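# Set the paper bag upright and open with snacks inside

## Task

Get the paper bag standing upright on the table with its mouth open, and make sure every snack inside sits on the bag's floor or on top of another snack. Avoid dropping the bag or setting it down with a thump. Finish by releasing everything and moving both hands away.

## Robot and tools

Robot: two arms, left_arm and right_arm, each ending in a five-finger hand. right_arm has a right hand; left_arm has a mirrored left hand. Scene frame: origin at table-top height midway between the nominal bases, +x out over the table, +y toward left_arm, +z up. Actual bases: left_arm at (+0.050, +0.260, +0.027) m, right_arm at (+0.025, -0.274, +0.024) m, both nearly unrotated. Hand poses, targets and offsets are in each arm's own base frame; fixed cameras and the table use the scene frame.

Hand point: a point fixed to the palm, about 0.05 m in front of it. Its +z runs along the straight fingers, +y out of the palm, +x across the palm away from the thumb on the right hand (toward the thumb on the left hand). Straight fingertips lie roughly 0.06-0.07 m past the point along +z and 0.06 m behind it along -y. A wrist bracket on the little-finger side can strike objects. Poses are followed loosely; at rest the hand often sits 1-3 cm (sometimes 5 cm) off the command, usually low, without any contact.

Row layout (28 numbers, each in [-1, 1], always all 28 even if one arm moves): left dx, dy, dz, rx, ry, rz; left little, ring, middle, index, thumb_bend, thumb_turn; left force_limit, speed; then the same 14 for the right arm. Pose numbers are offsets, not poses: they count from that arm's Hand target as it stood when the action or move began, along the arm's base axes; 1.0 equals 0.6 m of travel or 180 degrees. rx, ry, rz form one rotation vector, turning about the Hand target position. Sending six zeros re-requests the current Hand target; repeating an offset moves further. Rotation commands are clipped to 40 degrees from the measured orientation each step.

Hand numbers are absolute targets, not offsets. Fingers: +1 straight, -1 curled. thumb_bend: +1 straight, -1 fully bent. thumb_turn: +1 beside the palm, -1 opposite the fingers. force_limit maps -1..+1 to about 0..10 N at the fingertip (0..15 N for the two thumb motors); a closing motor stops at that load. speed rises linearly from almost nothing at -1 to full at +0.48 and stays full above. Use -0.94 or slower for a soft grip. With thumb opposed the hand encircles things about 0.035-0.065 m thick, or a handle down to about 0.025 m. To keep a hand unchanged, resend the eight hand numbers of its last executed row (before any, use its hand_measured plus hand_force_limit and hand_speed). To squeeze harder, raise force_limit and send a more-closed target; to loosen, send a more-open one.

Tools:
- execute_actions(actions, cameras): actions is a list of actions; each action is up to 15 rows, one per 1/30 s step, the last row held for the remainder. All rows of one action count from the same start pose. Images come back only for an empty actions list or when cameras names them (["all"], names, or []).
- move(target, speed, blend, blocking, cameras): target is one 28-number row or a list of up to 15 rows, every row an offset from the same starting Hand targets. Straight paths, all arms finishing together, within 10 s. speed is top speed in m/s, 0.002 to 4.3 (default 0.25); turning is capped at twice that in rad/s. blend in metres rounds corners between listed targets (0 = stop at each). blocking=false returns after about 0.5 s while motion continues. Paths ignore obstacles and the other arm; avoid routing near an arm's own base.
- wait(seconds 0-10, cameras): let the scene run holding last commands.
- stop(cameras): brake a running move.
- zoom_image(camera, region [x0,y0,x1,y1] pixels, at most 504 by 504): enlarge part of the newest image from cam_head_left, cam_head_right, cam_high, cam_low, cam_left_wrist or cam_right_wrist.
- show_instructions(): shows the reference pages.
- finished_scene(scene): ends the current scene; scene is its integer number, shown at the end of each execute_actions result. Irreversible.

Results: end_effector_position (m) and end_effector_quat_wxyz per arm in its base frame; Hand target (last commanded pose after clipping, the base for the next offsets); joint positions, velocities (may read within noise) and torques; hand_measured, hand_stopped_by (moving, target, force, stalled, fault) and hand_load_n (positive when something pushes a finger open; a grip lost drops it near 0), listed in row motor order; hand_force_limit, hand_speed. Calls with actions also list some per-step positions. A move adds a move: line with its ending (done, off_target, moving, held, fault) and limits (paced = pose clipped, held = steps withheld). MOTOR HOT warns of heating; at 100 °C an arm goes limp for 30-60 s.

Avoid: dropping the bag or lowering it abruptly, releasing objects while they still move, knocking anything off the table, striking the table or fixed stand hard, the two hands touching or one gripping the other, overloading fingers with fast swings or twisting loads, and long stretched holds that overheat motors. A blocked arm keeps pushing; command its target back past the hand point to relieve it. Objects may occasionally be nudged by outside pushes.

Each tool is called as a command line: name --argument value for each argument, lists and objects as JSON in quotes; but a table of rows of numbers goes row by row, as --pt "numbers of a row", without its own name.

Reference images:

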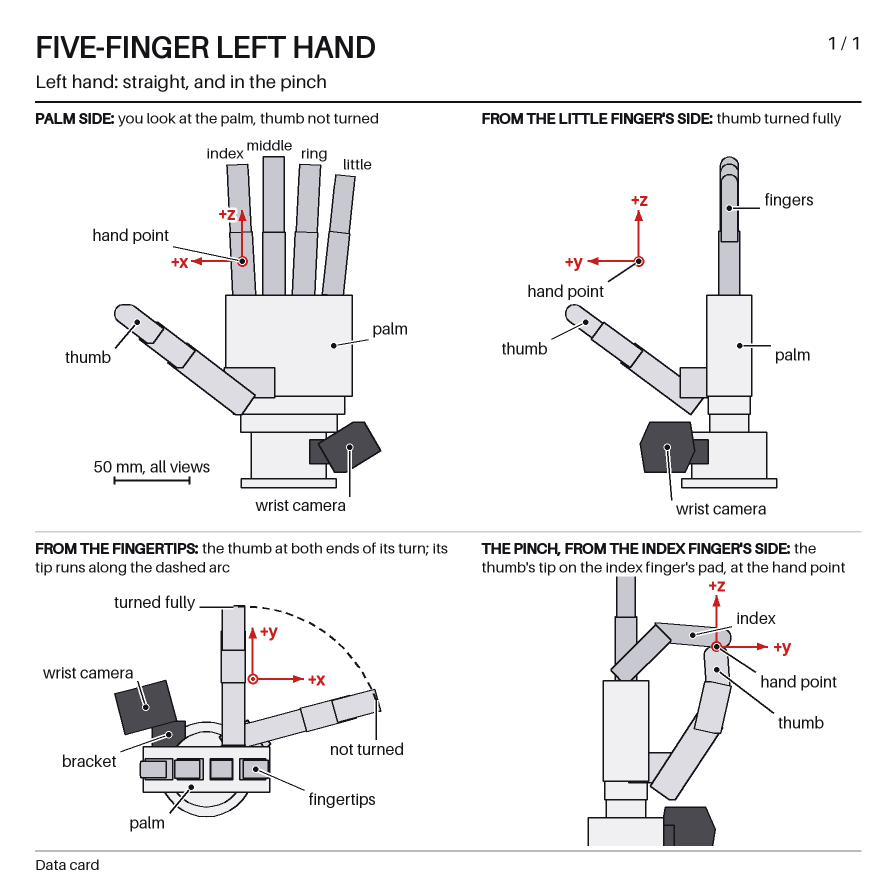

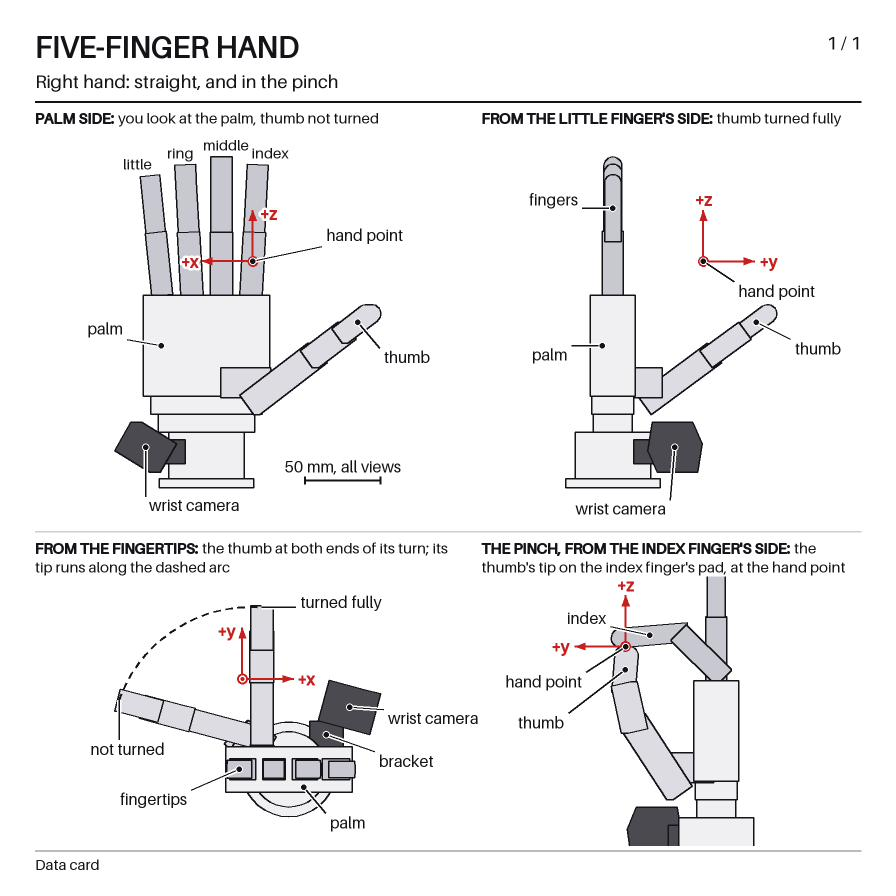

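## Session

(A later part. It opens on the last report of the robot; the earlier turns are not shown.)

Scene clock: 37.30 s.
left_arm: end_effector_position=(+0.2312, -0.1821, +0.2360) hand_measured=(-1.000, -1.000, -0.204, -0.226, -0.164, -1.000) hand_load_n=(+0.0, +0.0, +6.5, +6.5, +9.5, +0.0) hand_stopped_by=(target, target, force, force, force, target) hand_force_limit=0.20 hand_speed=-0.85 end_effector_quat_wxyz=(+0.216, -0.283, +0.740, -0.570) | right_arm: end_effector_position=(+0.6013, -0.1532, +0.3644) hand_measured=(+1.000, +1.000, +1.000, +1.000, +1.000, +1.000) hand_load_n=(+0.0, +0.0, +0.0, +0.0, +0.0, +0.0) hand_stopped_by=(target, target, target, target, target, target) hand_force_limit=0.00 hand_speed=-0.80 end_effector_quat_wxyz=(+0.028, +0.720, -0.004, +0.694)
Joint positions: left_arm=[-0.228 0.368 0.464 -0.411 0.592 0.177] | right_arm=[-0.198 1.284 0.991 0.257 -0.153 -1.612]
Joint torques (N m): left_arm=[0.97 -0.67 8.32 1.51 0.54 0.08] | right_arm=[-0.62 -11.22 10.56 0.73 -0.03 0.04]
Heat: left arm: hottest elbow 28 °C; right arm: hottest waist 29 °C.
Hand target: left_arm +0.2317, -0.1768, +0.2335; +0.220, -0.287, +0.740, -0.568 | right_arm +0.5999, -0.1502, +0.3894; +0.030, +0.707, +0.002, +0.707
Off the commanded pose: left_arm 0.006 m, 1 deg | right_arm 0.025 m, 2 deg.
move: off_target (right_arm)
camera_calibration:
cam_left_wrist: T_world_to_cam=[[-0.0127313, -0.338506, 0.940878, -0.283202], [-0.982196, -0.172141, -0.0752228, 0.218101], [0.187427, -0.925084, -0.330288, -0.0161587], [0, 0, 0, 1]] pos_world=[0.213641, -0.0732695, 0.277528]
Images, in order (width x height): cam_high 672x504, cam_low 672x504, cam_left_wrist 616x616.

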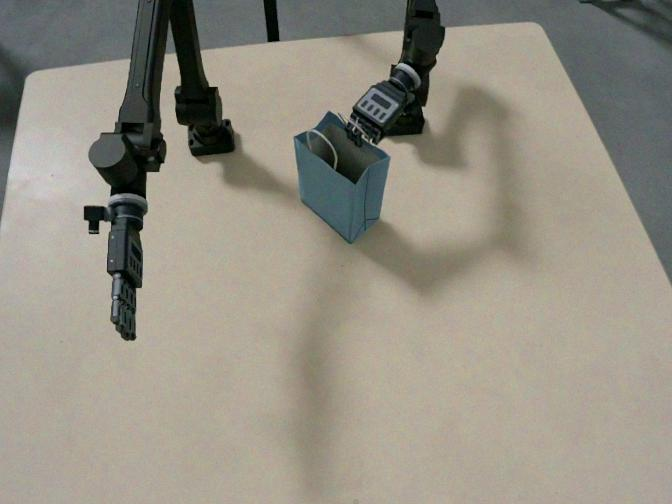

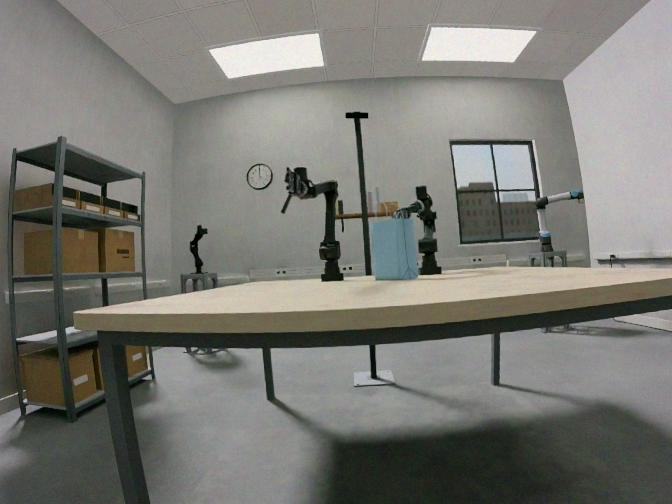

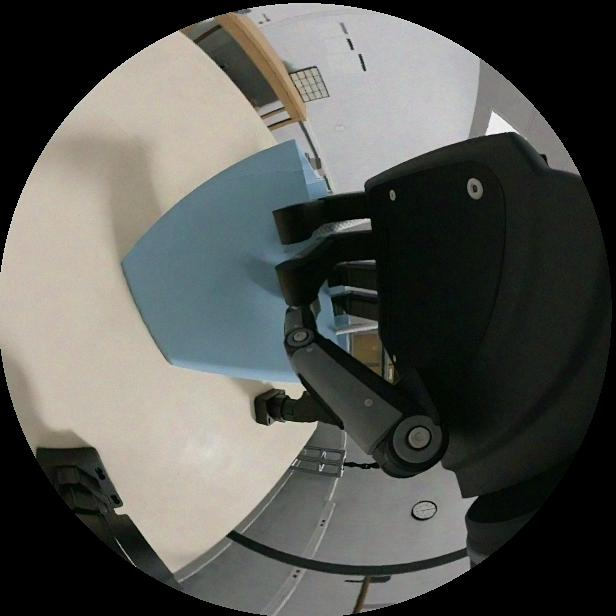

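move --target '[0,0,0,0,0,0,-1,-1,0.1,0.1,0.4,-1,0.2,-0.7,0,0,0,0,0,0,1,1,1,1,1,1,0,-0.8]' --speed 0.06 --cameras '[]'

move --target '[0,0,0,0,0,0,-1,-1,1,1,1,-1,0.2,-0.3,0,0,0,0,0,0,1,1,1,1,1,1,0,-0.8]' --speed 0.06 --cameras '["cam_high","cam_low","cam_left_wrist","cam_head_left"]'

zoom_image --camera "cam_low" --region '[330, 180, 440, 290]'

zoom_image --camera "cam_high" --region '[260, 60, 440, 260]'

Scene clock: 39.37 s.
left_arm: end_effector_position=(+0.2309, -0.1821, +0.2366) hand_measured=(-1.000, -1.000, +0.100, +0.100, +0.400, -1.000) hand_load_n=(+0.0, +0.0, +0.0, +0.0, +0.0, +0.0) hand_stopped_by=(target, target, target, target, target, target) hand_force_limit=0.20 hand_speed=-0.70 end_effector_quat_wxyz=(+0.216, -0.284, +0.739, -0.571) | right_arm: end_effector_position=(+0.6013, -0.1532, +0.3644) hand_measured=(+1.000, +1.000, +1.000, +1.000, +1.000, +1.000) hand_load_n=(+0.0, +0.0, +0.0, +0.0, +0.0, +0.0) hand_stopped_by=(target, target, target, target, target, target) hand_force_limit=0.00 hand_speed=-0.80 end_effector_quat_wxyz=(+0.028, +0.720, -0.004, +0.694)
Joint positions: left_arm=[-0.226 0.366 0.464 -0.411 0.593 0.173] | right_arm=[-0.198 1.284 0.991 0.257 -0.153 -1.612]
Joint torques (N m): left_arm=[0.91 -0.56 8.31 1.5 0.51 0.08] | right_arm=[0.26 -10.87 10.43 0.99 -0.03 -0.01]
Heat: left arm: hottest elbow 29 °C; right arm: hottest waist 29 °C.
Hand target: left_arm +0.2317, -0.1768, +0.2335; +0.220, -0.287, +0.740, -0.568 | right_arm +0.5999, -0.1502, +0.3894; +0.030, +0.707, +0.002, +0.707
Off the commanded pose: left_arm 0.006 m, 1 deg | right_arm 0.025 m, 2 deg.
move: off_target (right_arm)
No camera images: "cameras" was empty.

Scene clock: 40.53 s.
left_arm: end_effector_position=(+0.2309, -0.1821, +0.2366) hand_measured=(-1.000, -1.000, +1.000, +1.000, +1.000, -1.000) hand_load_n=(+0.0, +0.0, +0.0, +0.0, +0.0, +0.0) hand_stopped_by=(target, target, target, target, target, target) hand_force_limit=0.20 hand_speed=-0.30 end_effector_quat_wxyz=(+0.216, -0.284, +0.739, -0.571) | right_arm: end_effector_position=(+0.6013, -0.1532, +0.3644) hand_measured=(+1.000, +1.000, +1.000, +1.000, +1.000, +1.000) hand_load_n=(+0.0, +0.0, +0.0, +0.0, +0.0, +0.0) hand_stopped_by=(target, target, target, target, target, target) hand_force_limit=0.00 hand_speed=-0.80 end_effector_quat_wxyz=(+0.028, +0.720, -0.004, +0.694)
Joint positions: left_arm=[-0.226 0.366 0.464 -0.411 0.593 0.173] | right_arm=[-0.198 1.284 0.991 0.257 -0.153 -1.612]
Joint torques (N m): left_arm=[0.91 -0.56 8.32 1.51 0.51 0.07] | right_arm=[-1.03 -11.16 10.56 0.95 -0.06 0.02]
Heat: left arm: hottest elbow 29 °C; right arm: hottest waist 29 °C.
Hand target: left_arm +0.2317, -0.1768, +0.2335; +0.220, -0.287, +0.740, -0.568 | right_arm +0.5999, -0.1502, +0.3894; +0.030, +0.707, +0.002, +0.707
Off the commanded pose: left_arm 0.006 m, 1 deg | right_arm 0.025 m, 2 deg.
move: off_target (right_arm)
camera_calibration:
cam_left_wrist: T_world_to_cam=[[-0.010518, -0.335014, 0.942154, -0.283932], [-0.982109, -0.1737, -0.0727288, 0.21691], [0.188017, -0.926064, -0.327194, -0.016987], [0, 0, 0, 1]] pos_world=[0.213237, -0.073175, 0.277726]
Images, in order (width x height): cam_head_left 672x504, cam_high 672x504, cam_low 672x504, cam_left_wrist 616x616.

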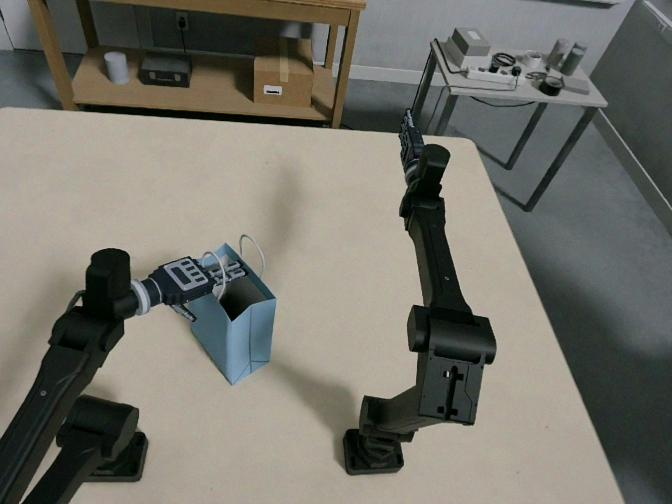

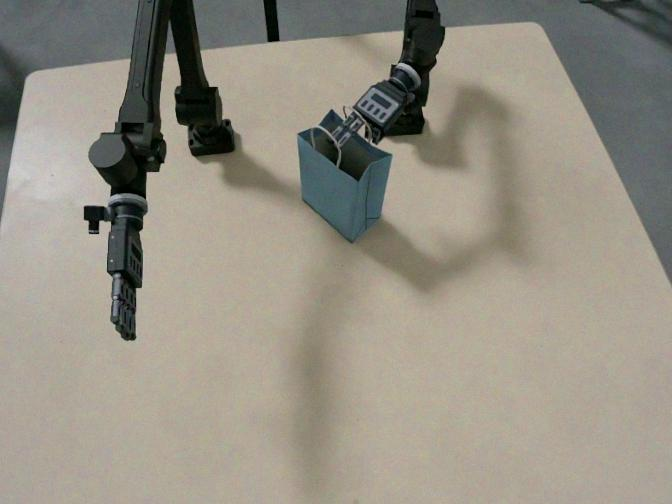

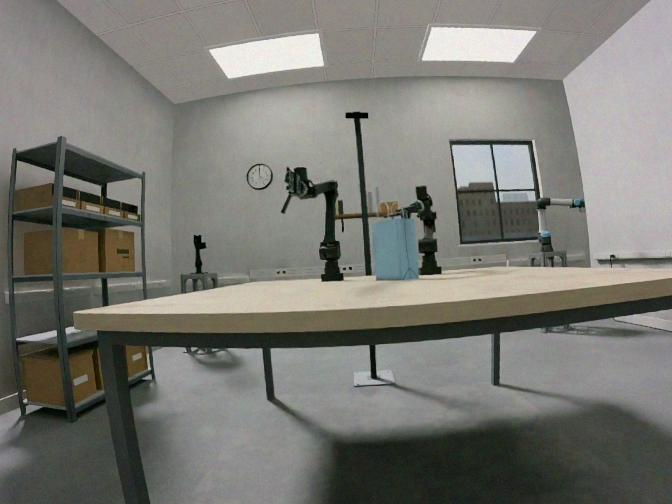

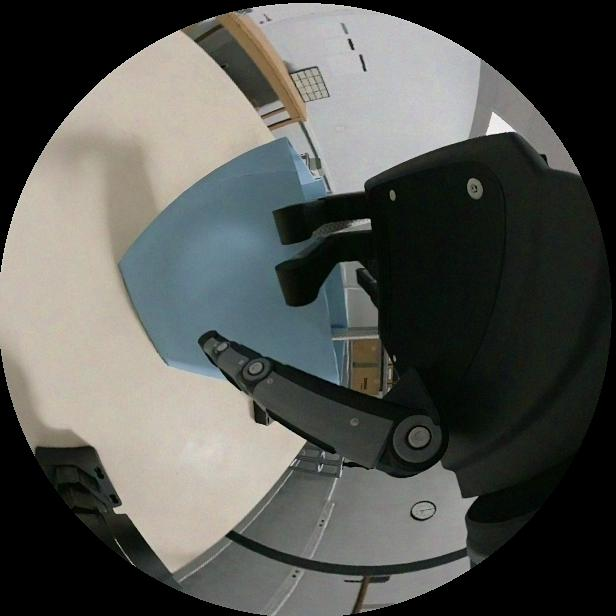

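Scaled by 4.582 from the camera's 672x504 image, which has a finer 960x720 frame.

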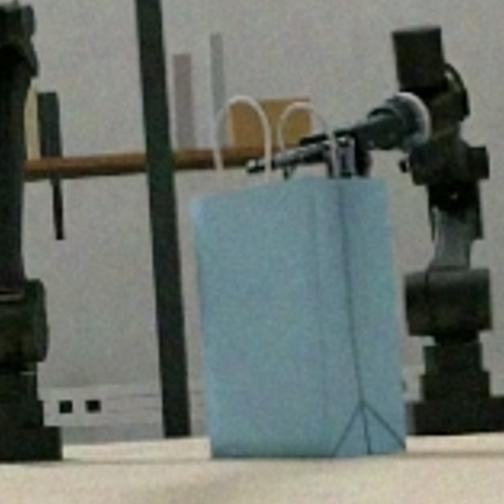

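Scaled by 2.520 from the camera's 672x504 image, which has a finer 960x720 frame.

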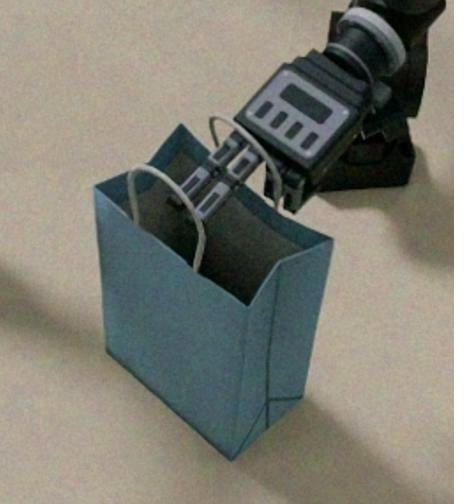

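move --pt "-0.034 0.038 0.067 0.145 0.129 0 -1 -1 1 1 1 -1 0.2 -0.3 0 0 0 0 0 0 1 1 1 1 1 1 0 -0.8" --pt "-0.12 0.134 0.227 0.145 0.129 0 -1 -1 1 1 1 -1 0.2 -0.3 0 0 0 0 0 0 1 1 1 1 1 1 0 -0.8" --speed 0.1 --blend 0.005 --cameras '["cam_high","cam_low","cam_left_wrist","cam_head_left"]'

zoom_image --camera "cam_low" --region '[330, 180, 440, 290]'

zoom_image --camera "cam_high" --region '[260, 60, 440, 260]'

Scene clock: 46.50 s.
left_arm: end_effector_position=(+0.1533, -0.0990, +0.3439) hand_measured=(-1.000, -1.000, +1.000, +1.000, +1.000, -1.000) hand_load_n=(+0.0, +0.0, -0.5, +0.0, +0.0, +0.0) hand_stopped_by=(target, target, target, target, target, target) hand_force_limit=0.20 hand_speed=-0.30 end_effector_quat_wxyz=(+0.103, -0.343, +0.883, -0.305) | right_arm: end_effector_position=(+0.6013, -0.1532, +0.3644) hand_measured=(+1.000, +1.000, +1.000, +1.000, +1.000, +1.000) hand_load_n=(+0.0, +0.0, +0.0, +0.0, +0.0, +0.0) hand_stopped_by=(target, target, target, target, target, target) hand_force_limit=0.00 hand_speed=-0.80 end_effector_quat_wxyz=(+0.028, +0.720, -0.004, +0.694)
Joint positions: left_arm=[-0.165 0.653 1.153 -1.543 0.408 0.553] | right_arm=[-0.198 1.284 0.991 0.257 -0.153 -1.612]
Joint torques (N m): left_arm=[1.03 -0.44 11.74 0.73 0.67 0.08] | right_arm=[-0.44 -10.4 10.41 0.9 -0.05 0]
Heat: left arm: hottest elbow 30 °C; right arm: hottest waist 29 °C.
Hand target: left_arm +0.1597, -0.0964, +0.3697; +0.126, -0.338, +0.877, -0.319 | right_arm +0.5999, -0.1502, +0.3894; +0.030, +0.707, +0.002, +0.707
Off the commanded pose: left_arm 0.027 m, 3 deg | right_arm 0.025 m, 2 deg.
move: off_target (left_arm, right_arm)
camera_calibration:
cam_left_wrist: T_world_to_cam=[[0.348917, -0.718442, 0.601746, -0.334051], [-0.93437, -0.217242, 0.282415, 0.0291713], [-0.0721741, -0.660793, -0.74709, 0.320262], [0, 0, 0, 1]] pos_world=[0.166928, -0.0220328, 0.43204]
Images, in order (width x height): cam_head_left 672x504, cam_high 672x504, cam_low 672x504, cam_left_wrist 616x616.

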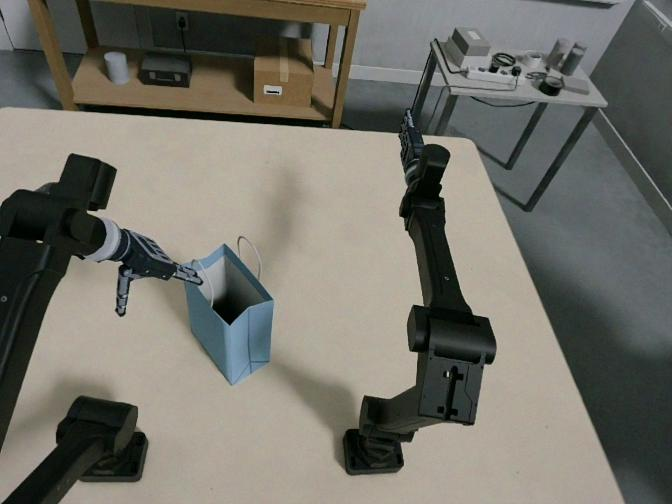

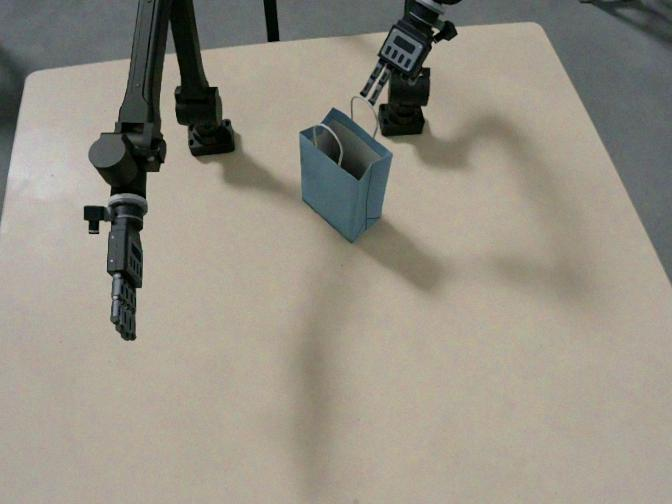

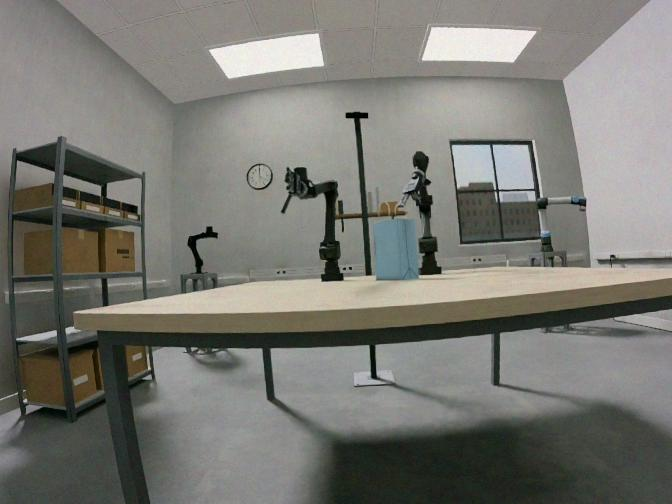

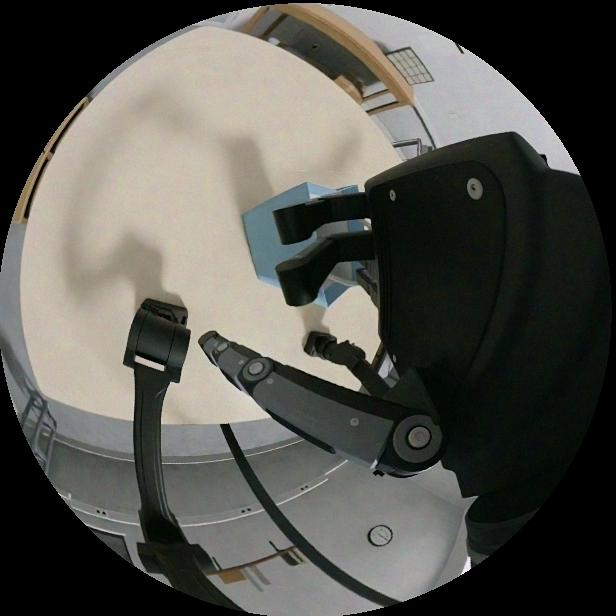

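Scaled by 4.582 from the camera's 672x504 image, which has a finer 960x720 frame.

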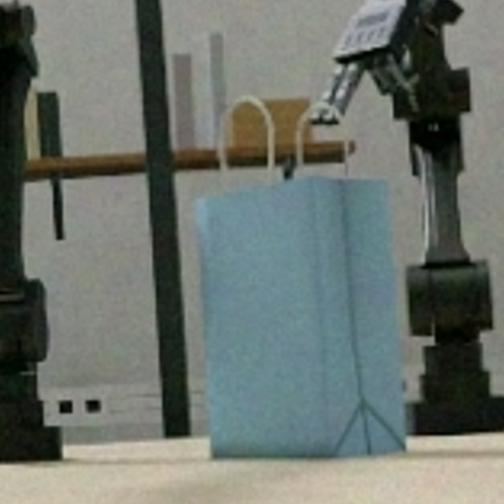

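Scaled by 2.520 from the camera's 672x504 image, which has a finer 960x720 frame.

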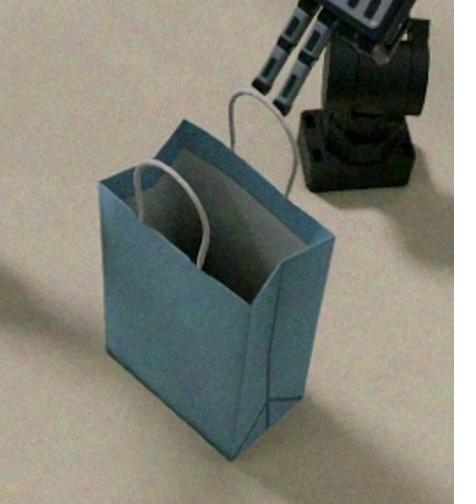

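move --pt "-0.02 0.04 0.04 0 0 0 -1 -1 1 1 1 -1 0.2 -0.3 0 0 0 0 0 0 1 1 1 1 1 1 0 -0.8" --pt "0.02 0.2 0.1 0 0 0.15 -1 -1 1 1 1 -1 0.2 -0.3 0 0 0 0 0 0 1 1 1 1 1 1 0 -0.8" --speed 0.15 --blend 0.01 --cameras '["cam_high","cam_low","cam_head_left"]'

zoom_image --camera "cam_high" --region '[260, 60, 440, 260]'

Scene clock: 49.33 s.
left_arm: end_effector_position=(+0.1695, +0.0176, +0.4078) hand_measured=(-1.000, -1.000, +1.000, +1.000, +1.000, -1.000) hand_load_n=(+0.0, +0.0, +0.0, +0.0, +0.0, +0.0) hand_stopped_by=(target, target, target, target, target, target) hand_force_limit=0.20 hand_speed=-0.30 end_effector_quat_wxyz=(+0.219, -0.543, +0.768, -0.261) | right_arm: end_effector_position=(+0.6013, -0.1532, +0.3644) hand_measured=(+1.000, +1.000, +1.000, +1.000, +1.000, +1.000) hand_load_n=(+0.0, +0.0, +0.0, +0.0, +0.0, +0.0) hand_stopped_by=(target, target, target, target, target, target) hand_force_limit=0.00 hand_speed=-0.80 end_effector_quat_wxyz=(+0.028, +0.720, -0.004, +0.694)
Joint positions: left_arm=[0.548 0.71 1.363 -1.699 0.48 0.757] | right_arm=[-0.198 1.284 0.991 0.257 -0.153 -1.612]
Joint torques (N m): left_arm=[1.03 0.44 10.95 0.73 0.74 0.09] | right_arm=[-0.56 -10.81 10.56 1.03 -0.07 0.06]
Heat: left arm: hottest elbow 30 °C; right arm: hottest waist 29 °C.
Hand target: left_arm +0.1717, +0.0236, +0.4297; +0.197, -0.533, +0.774, -0.280 | right_arm +0.5999, -0.1502, +0.3894; +0.030, +0.707, +0.002, +0.707
Off the commanded pose: left_arm 0.023 m, 4 deg | right_arm 0.025 m, 2 deg.
joint sent to its limit (left arm) — joint 4 (wrist pitch), lower limit. The joint targets are off in position and orientation.
move: off_target (left_arm, right_arm)
Images, in order (width x height): cam_head_left 672x504, cam_high 672x504, cam_low 672x504.

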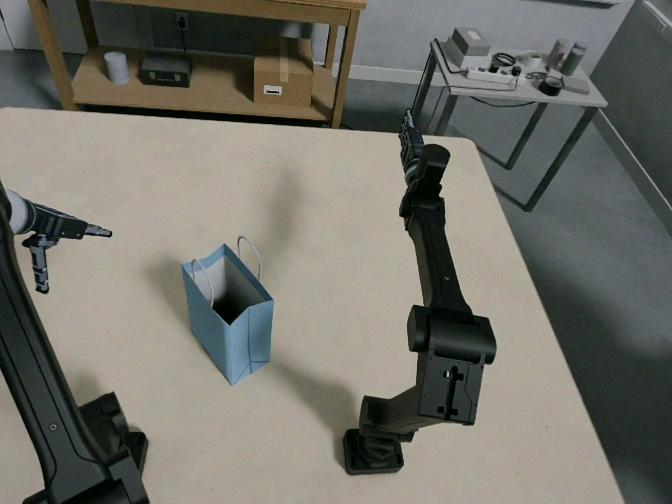

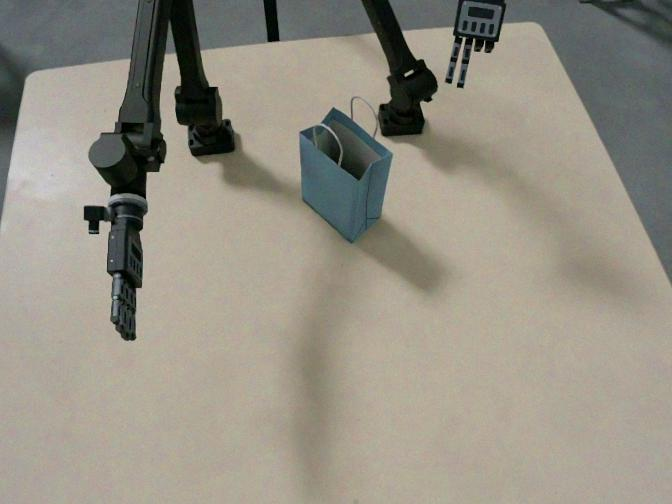

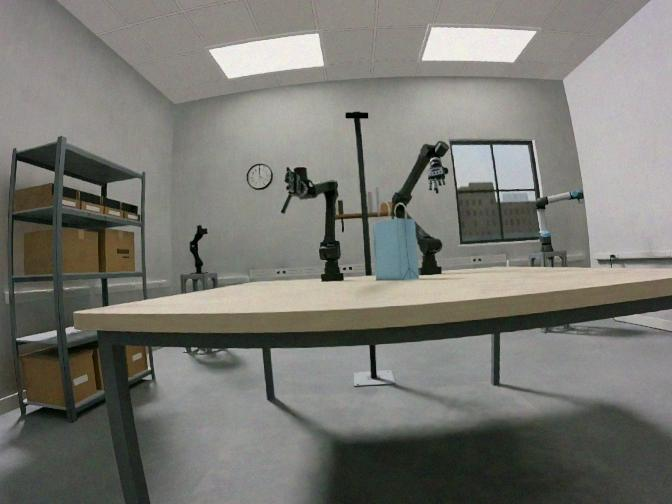

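Scaled by 2.520 from the camera's 672x504 image, which has a finer 960x720 frame.

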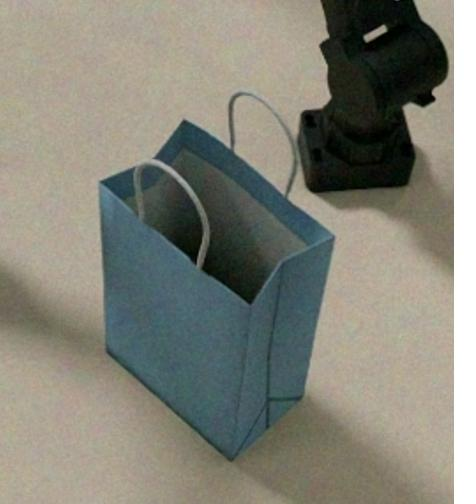

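finished_scene --scene 2

The scene is finished: the task was done.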